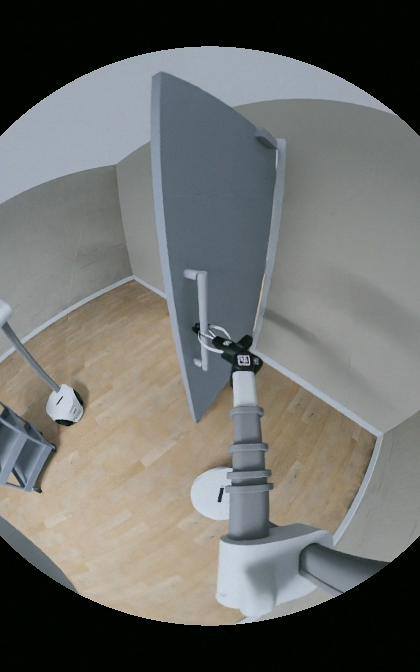

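>>> move:
  r1: {"base":{"translate_m":-0.19,"strafe_m":0.165},"pace":"slow","contact_limits":{"translate_m":0.5}}
  blocking: false
  cameras: []

>>> wait:
  seconds: 5
  cameras: []

>>> move:
  r1: {"base":{"rotate_rad":-0.14},"pace":"slow","contact_limits":{"rotate_rad":0.5}}
  blocking: false
  cameras: []

>>> wait:
  seconds: 3
  cameras: ["r1_head_left_camera","r1_wrist_camera","r1_head_right_camera"]

Scene clock: 307.43 s.
move: r1 moving
r1.base_odometry: x=-3.367 y=-0.645 heading=-1.823
r1.turned_by_wheels: +0.000
r1.turned_by_imu: -0.001
r1.base_tilt: forward=-1.5 right=+1.3
r1.lidar_m: 0.43 0.47 2.64 1.34 1.34 1.97 2.05 2.19 2.12 2.19 3.06 0.45
r1.base_status: translate_m moving; strafe_m moving
r1.joint_positions: lift_m=+0.930 arm_m=+0.270 wrist_yaw_rad=+0.002 wrist_pitch_rad=+1.566 wrist_roll_rad=+1.569 gripper_m=-0.029
r1.joint_status: not commanded
r1.measured_speeds: translate_m=-0.038 strafe_m=+0.033 rotate_rad=+0.000 lift_m=+0.000 arm_m=+0.000 wrist_yaw_rad=+0.000 wrist_pitch_rad=-0.021 wrist_roll_rad=+0.000
r1.motor_effort: lift_m=+14(14) arm_m=+1(4) wheel_0=-11(11) wheel_1=+2(5) wheel_2=+3(5)
r1.servo_current: wrist_yaw_rad=39(85) wrist_pitch_rad=39(46) wrist_roll_rad=46(59) gripper_m=72(78)
r1.contact_limits: lift_m 0.2; translate_m 0.5
r1.hand_pose: x=+0.4425 y=-0.0874 z=+0.8202 quat_wxyz=(+0.502, +0.500, +0.500, -0.498) (m; r1's base frame)
r1.wrist_depth_mm: 179 249 249 248 1025 1042 1042 / 191 249 250 249 1042 1042 1042 / 202 250 247 249 1060 1008 1042 / 215 249 248 249 1042 831 820 / 229 249 249 248 1025 820 820 / 239 249 187 187 831 820 809 / 248 155 249 180 172 820 1008
r2: as last shown
r2.lidar_m: 0.63 0.63 1.45 1.48 1.72 2.60 1.38 1.13 1.12 1.27 1.30 1.28
r2.motor_effort: lift_m=+20(20) arm_m=-8(8) wheel_0=-1(2) wheel_1=-7(7) wheel_2=+12(12)
r2.servo_current: wrist_yaw_rad=52(65) wrist_pitch_rad=46(46) wrist_roll_rad=39(52) gripper_m=117(117)
r2.contact_limits: translate_m 0.6
r2.wrist_depth_mm: - - 234 164 249 258 265 / - - 236 168 250 257 265 / - - 238 166 253 260 268 / - - 239 167 253 260 268 / - - 239 169 255 263 271 / - - 237 169 180 266 273 / - - 241 - 259 262 274
pictures: none
No camera images: "cameras" was empty.

Scene clock: 310.67 s.
earlier move: r1 done
r1.base_odometry: x=-3.171 y=-0.509 heading=-1.823
r1.turned_by_wheels: +0.000
r1.turned_by_imu: +0.000
r1.base_tilt: forward=-1.6 right=+1.3
r1.lidar_m: 0.43 2.68 1.33 1.13 1.21 1.72 1.80 2.23 2.13 2.25 3.15 0.42
r1.base_status: done
r1.joint_positions: lift_m=+0.930 arm_m=+0.270 wrist_yaw_rad=+0.002 wrist_pitch_rad=+1.560 wrist_roll_rad=+1.569 gripper_m=-0.029
r1.joint_status: not commanded
r1.measured_speeds: all 0
r1.motor_effort: lift_m=+14(14) arm_m=-4(4) wheel_0=-5(16) wheel_1=+3(5) wheel_2=+3(10)
r1.servo_current: wrist_yaw_rad=59(85) wrist_pitch_rad=52(98) wrist_roll_rad=52(72) gripper_m=65(78)
r1.contact_limits: lift_m 0.2; translate_m 0.5
r1.hand_pose: x=+0.4443 y=-0.0874 z=+0.8202 quat_wxyz=(+0.504, +0.502, +0.498, -0.496) (m; r1's base frame)
r1.wrist_depth_mm: 161 213 250 250 1025 1042 1025 / 175 236 250 249 1042 1025 1008 / 193 252 250 249 1025 1025 1025 / 215 251 251 249 1025 820 820 / 250 251 250 248 1025 809 809 / 252 252 186 190 820 820 820 / 251 153 252 179 1008 820 1025
r2.base_odometry: x=-2.448 y=+0.362 heading=-2.906
r2.turned_by_wheels: +0.000
r2.turned_by_imu: +0.000
r2.base_tilt: forward=-0.6 right=+0.1
r2.lidar_m: 0.64 0.63 1.34 1.39 4.52 2.61 1.36 1.14 1.12 1.30 1.29 1.29
r2.base_status: not commanded
r2.joint_positions: lift_m=+0.900 arm_m=+0.220 wrist_yaw_rad=+0.872 wrist_pitch_rad=+0.001 wrist_roll_rad=+0.000 gripper_m=-0.029
r2.joint_status: not commanded
r2.measured_speeds: all 0
r2.motor_effort: lift_m=+20(21) arm_m=-8(8) wheel_0=-1(2) wheel_1=-7(8) wheel_2=+12(12)
r2.servo_current: wrist_yaw_rad=46(78) wrist_pitch_rad=46(52) wrist_roll_rad=46(65) gripper_m=111(124)
r2.contact_limits: translate_m 0.6
r2.hand_pose: x=+0.6436 y=+0.1646 z=+1.0777 quat_wxyz=(+0.906, +0.000, +0.000, +0.422) (m; r2's base frame)
r2.wrist_depth_mm: - - 235 164 250 256 264 / - - 236 167 251 258 265 / - - 237 166 252 260 268 / - - 238 167 254 263 270 / - - 239 168 254 262 271 / - - 237 169 180 266 273 / - 1336 240 - 258 263 276
wait: 3.23 of 5 s (r1 has come to rest)
pictures: none
No camera images: "cameras" was empty.

Scene clock: 311.17 s.
move: r1 moving
r1.base_odometry: x=-3.171 y=-0.509 heading=-1.932
r1.turned_by_wheels: -0.109
r1.turned_by_imu: -0.109
r1.base_tilt: forward=-1.6 right=+1.3
r1.lidar_m: 0.42 0.49 1.41 1.13 1.15 1.74 1.75 2.31 2.15 2.19 2.80 0.44
r1.base_status: rotate_rad moving
r1.joint_positions: lift_m=+0.930 arm_m=+0.270 wrist_yaw_rad=+0.002 wrist_pitch_rad=+1.563 wrist_roll_rad=+1.569 gripper_m=-0.029
r1.joint_status: not commanded
r1.measured_speeds: translate_m=+0.001 strafe_m=+0.002 rotate_rad=-0.258 lift_m=+0.000 arm_m=+0.000 wrist_yaw_rad=+0.000 wrist_pitch_rad=+0.010 wrist_roll_rad=+0.000
r1.motor_effort: lift_m=+14(14) arm_m=-1(4) wheel_0=+8(12) wheel_1=+5(7) wheel_2=+6(9)
r1.servo_current: wrist_yaw_rad=59(59) wrist_pitch_rad=52(65) wrist_roll_rad=52(65) gripper_m=65(65)
r1.contact_limits: lift_m 0.2; rotate_rad 0.5
r1.hand_pose: x=+0.4433 y=-0.0874 z=+0.8202 quat_wxyz=(+0.503, +0.501, +0.499, -0.497) (m; r1's base frame)
r1.wrist_depth_mm: 157 247 248 247 1025 1025 1008 / 167 232 247 247 1042 1025 1025 / 183 248 248 248 1025 1025 1025 / 204 248 248 247 1025 831 831 / 220 248 248 247 1042 820 831 / 237 249 189 196 917 820 831 / 249 154 248 178 177 1025 1025
r2: as last shown
r2.lidar_m: 0.63 0.62 1.32 1.41 4.54 2.61 1.37 1.14 1.11 1.26 1.30 1.29
r2.motor_effort: lift_m=+20(20) arm_m=-8(8) wheel_0=-1(2) wheel_1=-7(7) wheel_2=+12(12)
r2.servo_current: wrist_yaw_rad=52(72) wrist_pitch_rad=39(46) wrist_roll_rad=59(59) gripper_m=117(117)
r2.contact_limits: translate_m 0.6
r2.wrist_depth_mm: - - 235 163 250 257 264 / - - 236 167 251 258 265 / - - 236 167 253 260 267 / - - 238 167 253 260 268 / - - 240 168 255 262 270 / - - 236 169 180 265 271 / - 1308 241 - 258 262 274
pictures: none
No camera images: "cameras" was empty.

Scene clock: 311.70 s.
earlier move: r1 done
r1.base_odometry: x=-3.171 y=-0.509 heading=-1.962
r1.turned_by_wheels: -0.030
r1.turned_by_imu: -0.030
r1.base_tilt: forward=-1.6 right=+1.3
r1.lidar_m: 0.41 0.48 2.59 1.16 1.13 1.79 1.72 2.26 2.14 2.17 2.79 0.43
r1.base_status: done
r1.joint_positions: lift_m=+0.930 arm_m=+0.270 wrist_yaw_rad=+0.002 wrist_pitch_rad=+1.564 wrist_roll_rad=+1.569 gripper_m=-0.029
r1.joint_status: not commanded
r1.measured_speeds: all 0
r1.motor_effort: lift_m=+14(14) arm_m=+4(4) wheel_0=+6(12) wheel_1=+3(7) wheel_2=+4(9)
r1.servo_current: wrist_yaw_rad=46(65) wrist_pitch_rad=52(65) wrist_roll_rad=46(65) gripper_m=72(72)
r1.contact_limits: lift_m 0.2; rotate_rad 0.5
r1.hand_pose: x=+0.4431 y=-0.0874 z=+0.8202 quat_wxyz=(+0.503, +0.501, +0.499, -0.497) (m; r1's base frame)
r1.wrist_depth_mm: 246 247 247 247 1042 1042 1025 / 167 248 247 247 1025 1008 1042 / 180 248 247 246 1025 1042 1060 / 198 247 247 247 1025 820 820 / 213 248 249 248 1042 831 809 / 227 247 190 196 931 831 820 / 248 153 249 178 178 1025 1042
r2.base_odometry: x=-2.448 y=+0.362 heading=-2.906
r2.turned_by_wheels: +0.000
r2.turned_by_imu: +0.000
r2.base_tilt: forward=-0.6 right=+0.0
r2.lidar_m: 0.60 0.63 1.33 1.40 4.52 2.61 1.37 1.13 1.11 1.25 1.28 1.30
r2.base_status: not commanded
r2.joint_positions: lift_m=+0.900 arm_m=+0.220 wrist_yaw_rad=+0.872 wrist_pitch_rad=+0.001 wrist_roll_rad=+0.000 gripper_m=-0.029
r2.joint_status: not commanded
r2.measured_speeds: all 0
r2.motor_effort: lift_m=+20(20) arm_m=-8(8) wheel_0=-1(2) wheel_1=-7(8) wheel_2=+12(12)
r2.servo_current: wrist_yaw_rad=72(72) wrist_pitch_rad=46(46) wrist_roll_rad=52(59) gripper_m=104(117)
r2.contact_limits: translate_m 0.6
r2.hand_pose: x=+0.6436 y=+0.1646 z=+1.0777 quat_wxyz=(+0.906, +0.000, +0.000, +0.422) (m; r2's base frame)
r2.wrist_depth_mm: - - 235 164 250 258 265 / - - 236 167 250 258 267 / - - 237 167 253 259 267 / - - 238 167 252 260 268 / - - 240 168 255 263 271 / - - 237 169 180 265 272 / - 1281 241 - 258 264 273
wait: 0.53 of 3 s (r1 has come to rest)
pictures: r1_head_left_camera, r1_head_right_camera, r1_wrist_camera
Images, in order (width x height): r1_head_left_camera 420x672, r1_head_right_camera 420x672, r1_wrist_camera 616x392.

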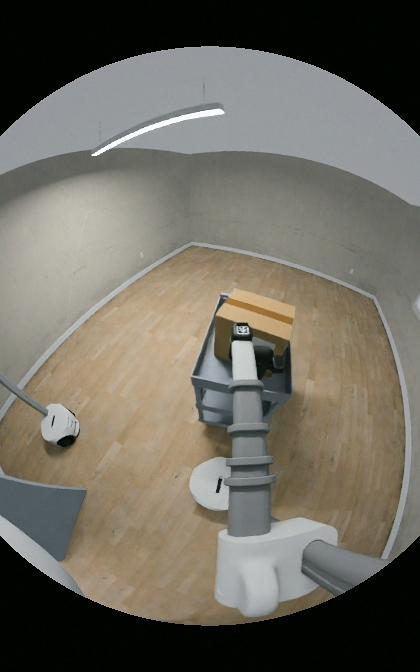

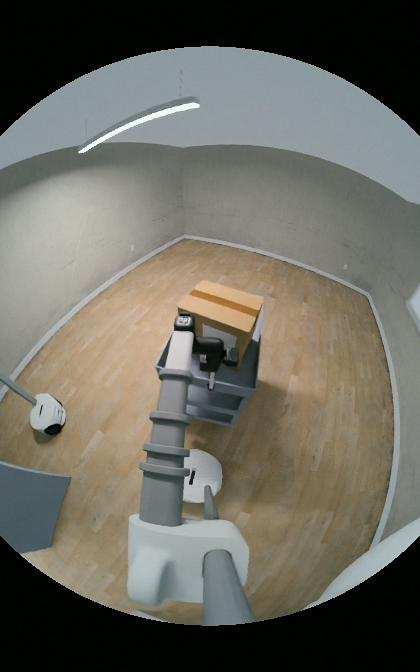

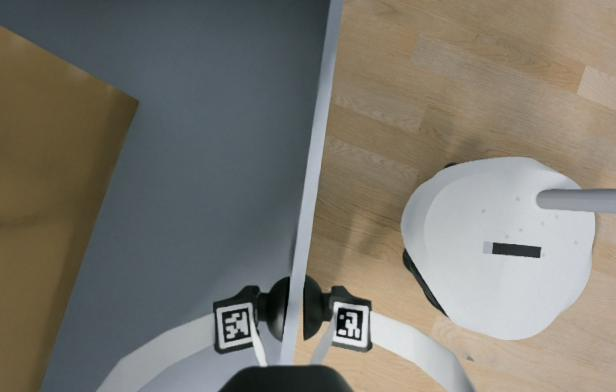

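>>> move:
  r1: {"base":{"translate_m":-0.255,"strafe_m":0.165},"pace":"slow","contact_limits":{"translate_m":0.5}}
  blocking: false
  cameras: []

>>> wait:
  seconds: 5
  cameras: []

>>> move:
  r1: {"base":{"rotate_rad":-0.2},"pace":"slow","contact_limits":{"rotate_rad":0.5}}
  blocking: false
  cameras: []

>>> wait:
  seconds: 3
  cameras: ["r1_head_left_camera","r1_wrist_camera","r1_head_right_camera"]

Scene clock: 322.33 s.
move: r1 moving
r1.base_odometry: x=-3.160 y=-0.501 heading=-1.962
r1.turned_by_wheels: +0.000
r1.turned_by_imu: +0.000
r1.base_tilt: forward=-1.5 right=+1.3
r1.lidar_m: 0.42 0.49 1.44 1.15 1.14 1.78 1.73 2.23 2.15 2.19 2.76 0.44
r1.base_status: translate_m moving; strafe_m moving
r1.joint_positions: lift_m=+0.930 arm_m=+0.270 wrist_yaw_rad=+0.002 wrist_pitch_rad=+1.564 wrist_roll_rad=+1.569 gripper_m=-0.029
r1.joint_status: not commanded
r1.measured_speeds: translate_m=-0.046 strafe_m=+0.029 rotate_rad=-0.005 lift_m=+0.000 arm_m=+0.000 wrist_yaw_rad=+0.000 wrist_pitch_rad=-0.003 wrist_roll_rad=+0.000
r1.motor_effort: lift_m=+14(14) arm_m=+1(4) wheel_0=-10(10) wheel_1=+4(4) wheel_2=+8(9)
r1.servo_current: wrist_yaw_rad=39(59) wrist_pitch_rad=46(52) wrist_roll_rad=52(65) gripper_m=72(72)
r1.contact_limits: lift_m 0.2; translate_m 0.5
r1.hand_pose: x=+0.4432 y=-0.0874 z=+0.8202 quat_wxyz=(+0.503, +0.501, +0.499, -0.497) (m; r1's base frame)
r1.wrist_depth_mm: 171 249 248 248 1025 1042 1025 / 167 249 248 248 1008 1025 1025 / 185 248 249 248 1042 1042 1025 / 202 249 248 248 1008 820 820 / 221 249 248 249 1042 831 820 / 239 249 189 186 904 809 820 / 249 152 247 180 173 820 1025
r2: as last shown
r2.base_tilt: forward=-0.6 right=+0.1
r2.lidar_m: 0.62 0.61 1.33 1.40 4.55 2.61 1.37 1.13 1.10 1.27 1.28 1.29
r2.motor_effort: lift_m=+20(20) arm_m=-8(8) wheel_0=-1(2) wheel_1=-7(7) wheel_2=+12(12)
r2.servo_current: wrist_yaw_rad=52(65) wrist_pitch_rad=46(46) wrist_roll_rad=46(59) gripper_m=104(117)
r2.contact_limits: translate_m 0.6
r2.wrist_depth_mm: - - 235 164 249 257 265 / - - 236 167 251 258 265 / - - 236 166 253 260 267 / - - 239 167 253 262 268 / - - 240 168 255 263 270 / - - 236 169 180 265 272 / - 1308 240 - 257 263 273
pictures: none
No camera images: "cameras" was empty.

Scene clock: 326.03 s.
earlier move: r1 done
r1.base_odometry: x=-2.921 y=-0.336 heading=-1.962
r1.turned_by_wheels: -0.001
r1.turned_by_imu: -0.002
r1.base_tilt: forward=-1.6 right=+1.3
r1.lidar_m: 0.44 2.76 1.20 0.91 1.00 4.36 1.46 1.86 2.16 2.22 2.82 0.39
r1.base_status: done
r1.joint_positions: lift_m=+0.930 arm_m=+0.270 wrist_yaw_rad=+0.001 wrist_pitch_rad=+1.568 wrist_roll_rad=+1.570 gripper_m=-0.029
r1.joint_status: not commanded
r1.measured_speeds: all 0
r1.motor_effort: lift_m=+14(14) arm_m=-4(4) wheel_0=-8(15) wheel_1=+3(4) wheel_2=-1(10)
r1.servo_current: wrist_yaw_rad=46(65) wrist_pitch_rad=39(65) wrist_roll_rad=39(65) gripper_m=65(72)
r1.contact_limits: lift_m 0.2; translate_m 0.5
r1.hand_pose: x=+0.4418 y=-0.0874 z=+0.8202 quat_wxyz=(+0.501, +0.500, +0.500, -0.499) (m; r1's base frame)
r1.wrist_depth_mm: 138 165 249 248 248 236 1042 / 147 196 248 250 250 1042 1042 / 172 237 249 247 240 1042 1042 / 209 247 248 248 842 831 820 / 247 248 247 248 866 820 842 / 246 247 182 194 183 831 842 / 247 153 248 172 1025 138 1042
r2.base_odometry: x=-2.448 y=+0.362 heading=-2.906
r2.turned_by_wheels: +0.000
r2.turned_by_imu: +0.001
r2.base_tilt: forward=-0.6 right=+0.0
r2.lidar_m: 0.60 0.62 1.20 1.24 4.54 2.62 1.36 1.14 1.12 1.28 1.32 1.29
r2.base_status: not commanded
r2.joint_positions: lift_m=+0.900 arm_m=+0.220 wrist_yaw_rad=+0.872 wrist_pitch_rad=+0.001 wrist_roll_rad=+0.000 gripper_m=-0.029
r2.joint_status: not commanded
r2.measured_speeds: all 0
r2.motor_effort: lift_m=+20(21) arm_m=-8(8) wheel_0=-1(2) wheel_1=-7(8) wheel_2=+12(12)
r2.servo_current: wrist_yaw_rad=65(72) wrist_pitch_rad=39(46) wrist_roll_rad=46(59) gripper_m=117(124)
r2.contact_limits: translate_m 0.6
r2.hand_pose: x=+0.6436 y=+0.1646 z=+1.0777 quat_wxyz=(+0.906, +0.000, +0.000, +0.422) (m; r2's base frame)
r2.wrist_depth_mm: - - 234 164 249 257 266 / - - 236 167 250 258 266 / - - 236 166 253 259 266 / - - 238 167 252 262 268 / - - 239 168 254 263 270 / - - 237 169 180 265 272 / - - 241 - 258 263 274
wait: 3.70 of 5 s (r1 has come to rest)
pictures: none
No camera images: "cameras" was empty.

Scene clock: 326.53 s.
move: r1 moving
r1.base_odometry: x=-2.921 y=-0.337 heading=-2.084
r1.turned_by_wheels: -0.122
r1.turned_by_imu: -0.122
r1.base_tilt: forward=-1.6 right=+1.3
r1.lidar_m: 0.41 0.52 1.22 0.93 0.94 1.42 1.46 1.70 2.19 2.20 2.61 0.40
r1.base_status: rotate_rad moving
r1.joint_positions: lift_m=+0.930 arm_m=+0.270 wrist_yaw_rad=+0.000 wrist_pitch_rad=+1.571 wrist_roll_rad=+1.570 gripper_m=-0.029
r1.joint_status: not commanded
r1.measured_speeds: translate_m=+0.000 strafe_m=+0.002 rotate_rad=-0.429 lift_m=+0.000 arm_m=+0.000 wrist_yaw_rad=-0.005 wrist_pitch_rad=+0.019 wrist_roll_rad=+0.000
r1.motor_effort: lift_m=+14(14) arm_m=+1(4) wheel_0=+13(15) wheel_1=+3(8) wheel_2=+7(10)
r1.servo_current: wrist_yaw_rad=46(65) wrist_pitch_rad=33(46) wrist_roll_rad=52(52) gripper_m=72(72)
r1.contact_limits: lift_m 0.2; rotate_rad 0.5
r1.hand_pose: x=+0.4409 y=-0.0874 z=+0.8202 quat_wxyz=(+0.500, +0.500, +0.500, -0.500) (m; r1's base frame)
r1.wrist_depth_mm: 123 244 243 246 224 1025 1060 / 137 186 244 245 246 1025 1042 / 159 221 245 247 248 1042 1060 / 183 243 245 248 831 831 831 / 218 244 245 247 854 831 842 / 244 245 187 198 831 831 1042 / 245 154 246 166 181 140 1078
r2: as last shown
r2.turned_by_imu: +0.000
r2.lidar_m: 0.61 0.62 1.22 1.28 4.53 2.63 1.36 1.11 1.10 1.27 1.30 1.29
r2.motor_effort: lift_m=+20(20) arm_m=-8(8) wheel_0=-2(2) wheel_1=-7(7) wheel_2=+12(12)
r2.servo_current: wrist_yaw_rad=59(65) wrist_pitch_rad=46(46) wrist_roll_rad=46(52) gripper_m=111(117)
r2.contact_limits: translate_m 0.6
r2.wrist_depth_mm: - - 234 164 250 257 264 / - - 236 167 251 258 266 / - - 237 166 252 260 266 / - - 238 167 253 262 268 / - - 240 168 254 264 271 / - - 237 169 180 265 273 / - - 240 - 258 262 274
pictures: none
No camera images: "cameras" was empty.

Scene clock: 327.23 s.
earlier move: r1 done
r1.base_odometry: x=-2.921 y=-0.336 heading=-2.162
r1.turned_by_wheels: -0.078
r1.turned_by_imu: -0.078
r1.base_tilt: forward=-1.6 right=+1.3
r1.lidar_m: 0.41 0.49 2.55 0.94 0.94 1.32 1.45 1.62 2.20 2.20 2.49 0.42
r1.base_status: done
r1.joint_positions: lift_m=+0.930 arm_m=+0.270 wrist_yaw_rad=+0.000 wrist_pitch_rad=+1.572 wrist_roll_rad=+1.570 gripper_m=-0.029
r1.joint_status: not commanded
r1.measured_speeds: all 0
r1.motor_effort: lift_m=+14(15) arm_m=+5(5) wheel_0=+3(15) wheel_1=+0(8) wheel_2=+0(10)
r1.servo_current: wrist_yaw_rad=46(72) wrist_pitch_rad=39(46) wrist_roll_rad=59(59) gripper_m=65(72)
r1.contact_limits: lift_m 0.2; rotate_rad 0.5
r1.hand_pose: x=+0.4405 y=-0.0874 z=+0.8202 quat_wxyz=(+0.500, +0.499, +0.501, -0.500) (m; r1's base frame)
r1.wrist_depth_mm: 243 245 245 247 1060 1060 1060 / 151 245 246 247 1042 1060 1042 / 161 230 246 246 1042 1042 1042 / 174 245 246 247 976 842 842 / 198 245 247 247 904 842 842 / 224 245 186 198 183 831 1042 / 243 245 246 150 1042 136 1060
r2.base_odometry: x=-2.448 y=+0.362 heading=-2.906
r2.turned_by_wheels: +0.000
r2.turned_by_imu: +0.000
r2.base_tilt: forward=-0.5 right=+0.0
r2.lidar_m: 0.62 0.63 1.22 1.26 4.52 2.61 1.37 1.13 1.14 1.25 1.29 1.30
r2.base_status: not commanded
r2.joint_positions: lift_m=+0.900 arm_m=+0.220 wrist_yaw_rad=+0.872 wrist_pitch_rad=+0.001 wrist_roll_rad=+0.000 gripper_m=-0.029
r2.joint_status: not commanded
r2.measured_speeds: all 0
r2.motor_effort: lift_m=+20(20) arm_m=-8(8) wheel_0=-2(2) wheel_1=-7(8) wheel_2=+12(12)
r2.servo_current: wrist_yaw_rad=59(65) wrist_pitch_rad=39(46) wrist_roll_rad=46(65) gripper_m=117(117)
r2.contact_limits: translate_m 0.6
r2.hand_pose: x=+0.6436 y=+0.1646 z=+1.0777 quat_wxyz=(+0.906, +0.000, +0.000, +0.422) (m; r2's base frame)
r2.wrist_depth_mm: - - 234 164 250 258 265 / - - 236 167 250 258 265 / - - 237 167 252 259 267 / - - 237 167 254 260 268 / - - 239 168 256 263 271 / - - 236 169 180 265 272 / - - 241 - 258 263 274
wait: 0.70 of 3 s (r1 has come to rest)
pictures: r1_head_left_camera, r1_head_right_camera, r1_wrist_camera
Images, in order (width x height): r1_head_left_camera 420x672, r1_head_right_camera 420x672, r1_wrist_camera 616x392.

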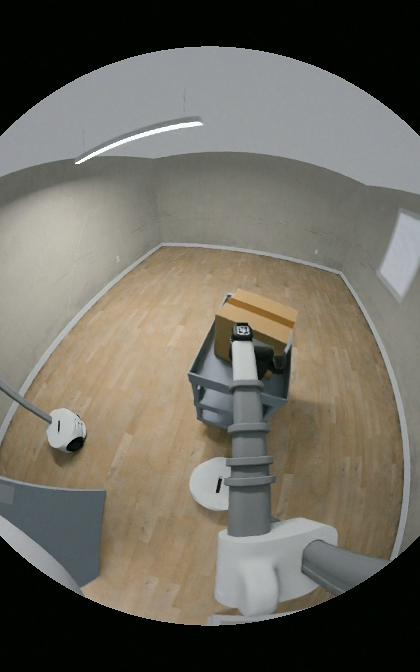

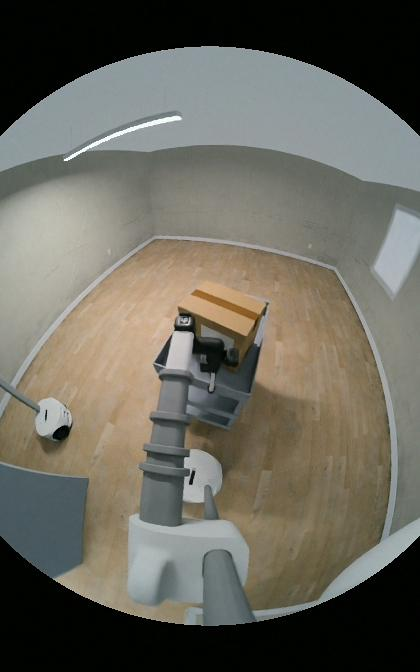

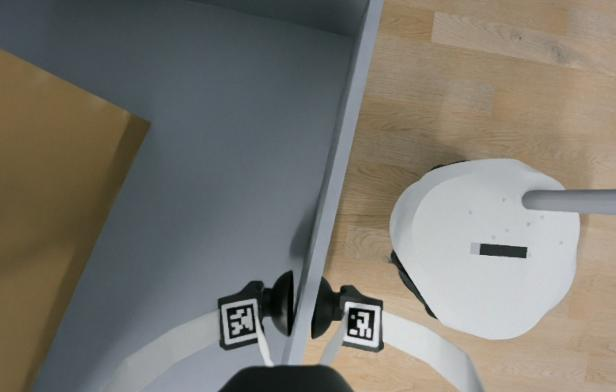

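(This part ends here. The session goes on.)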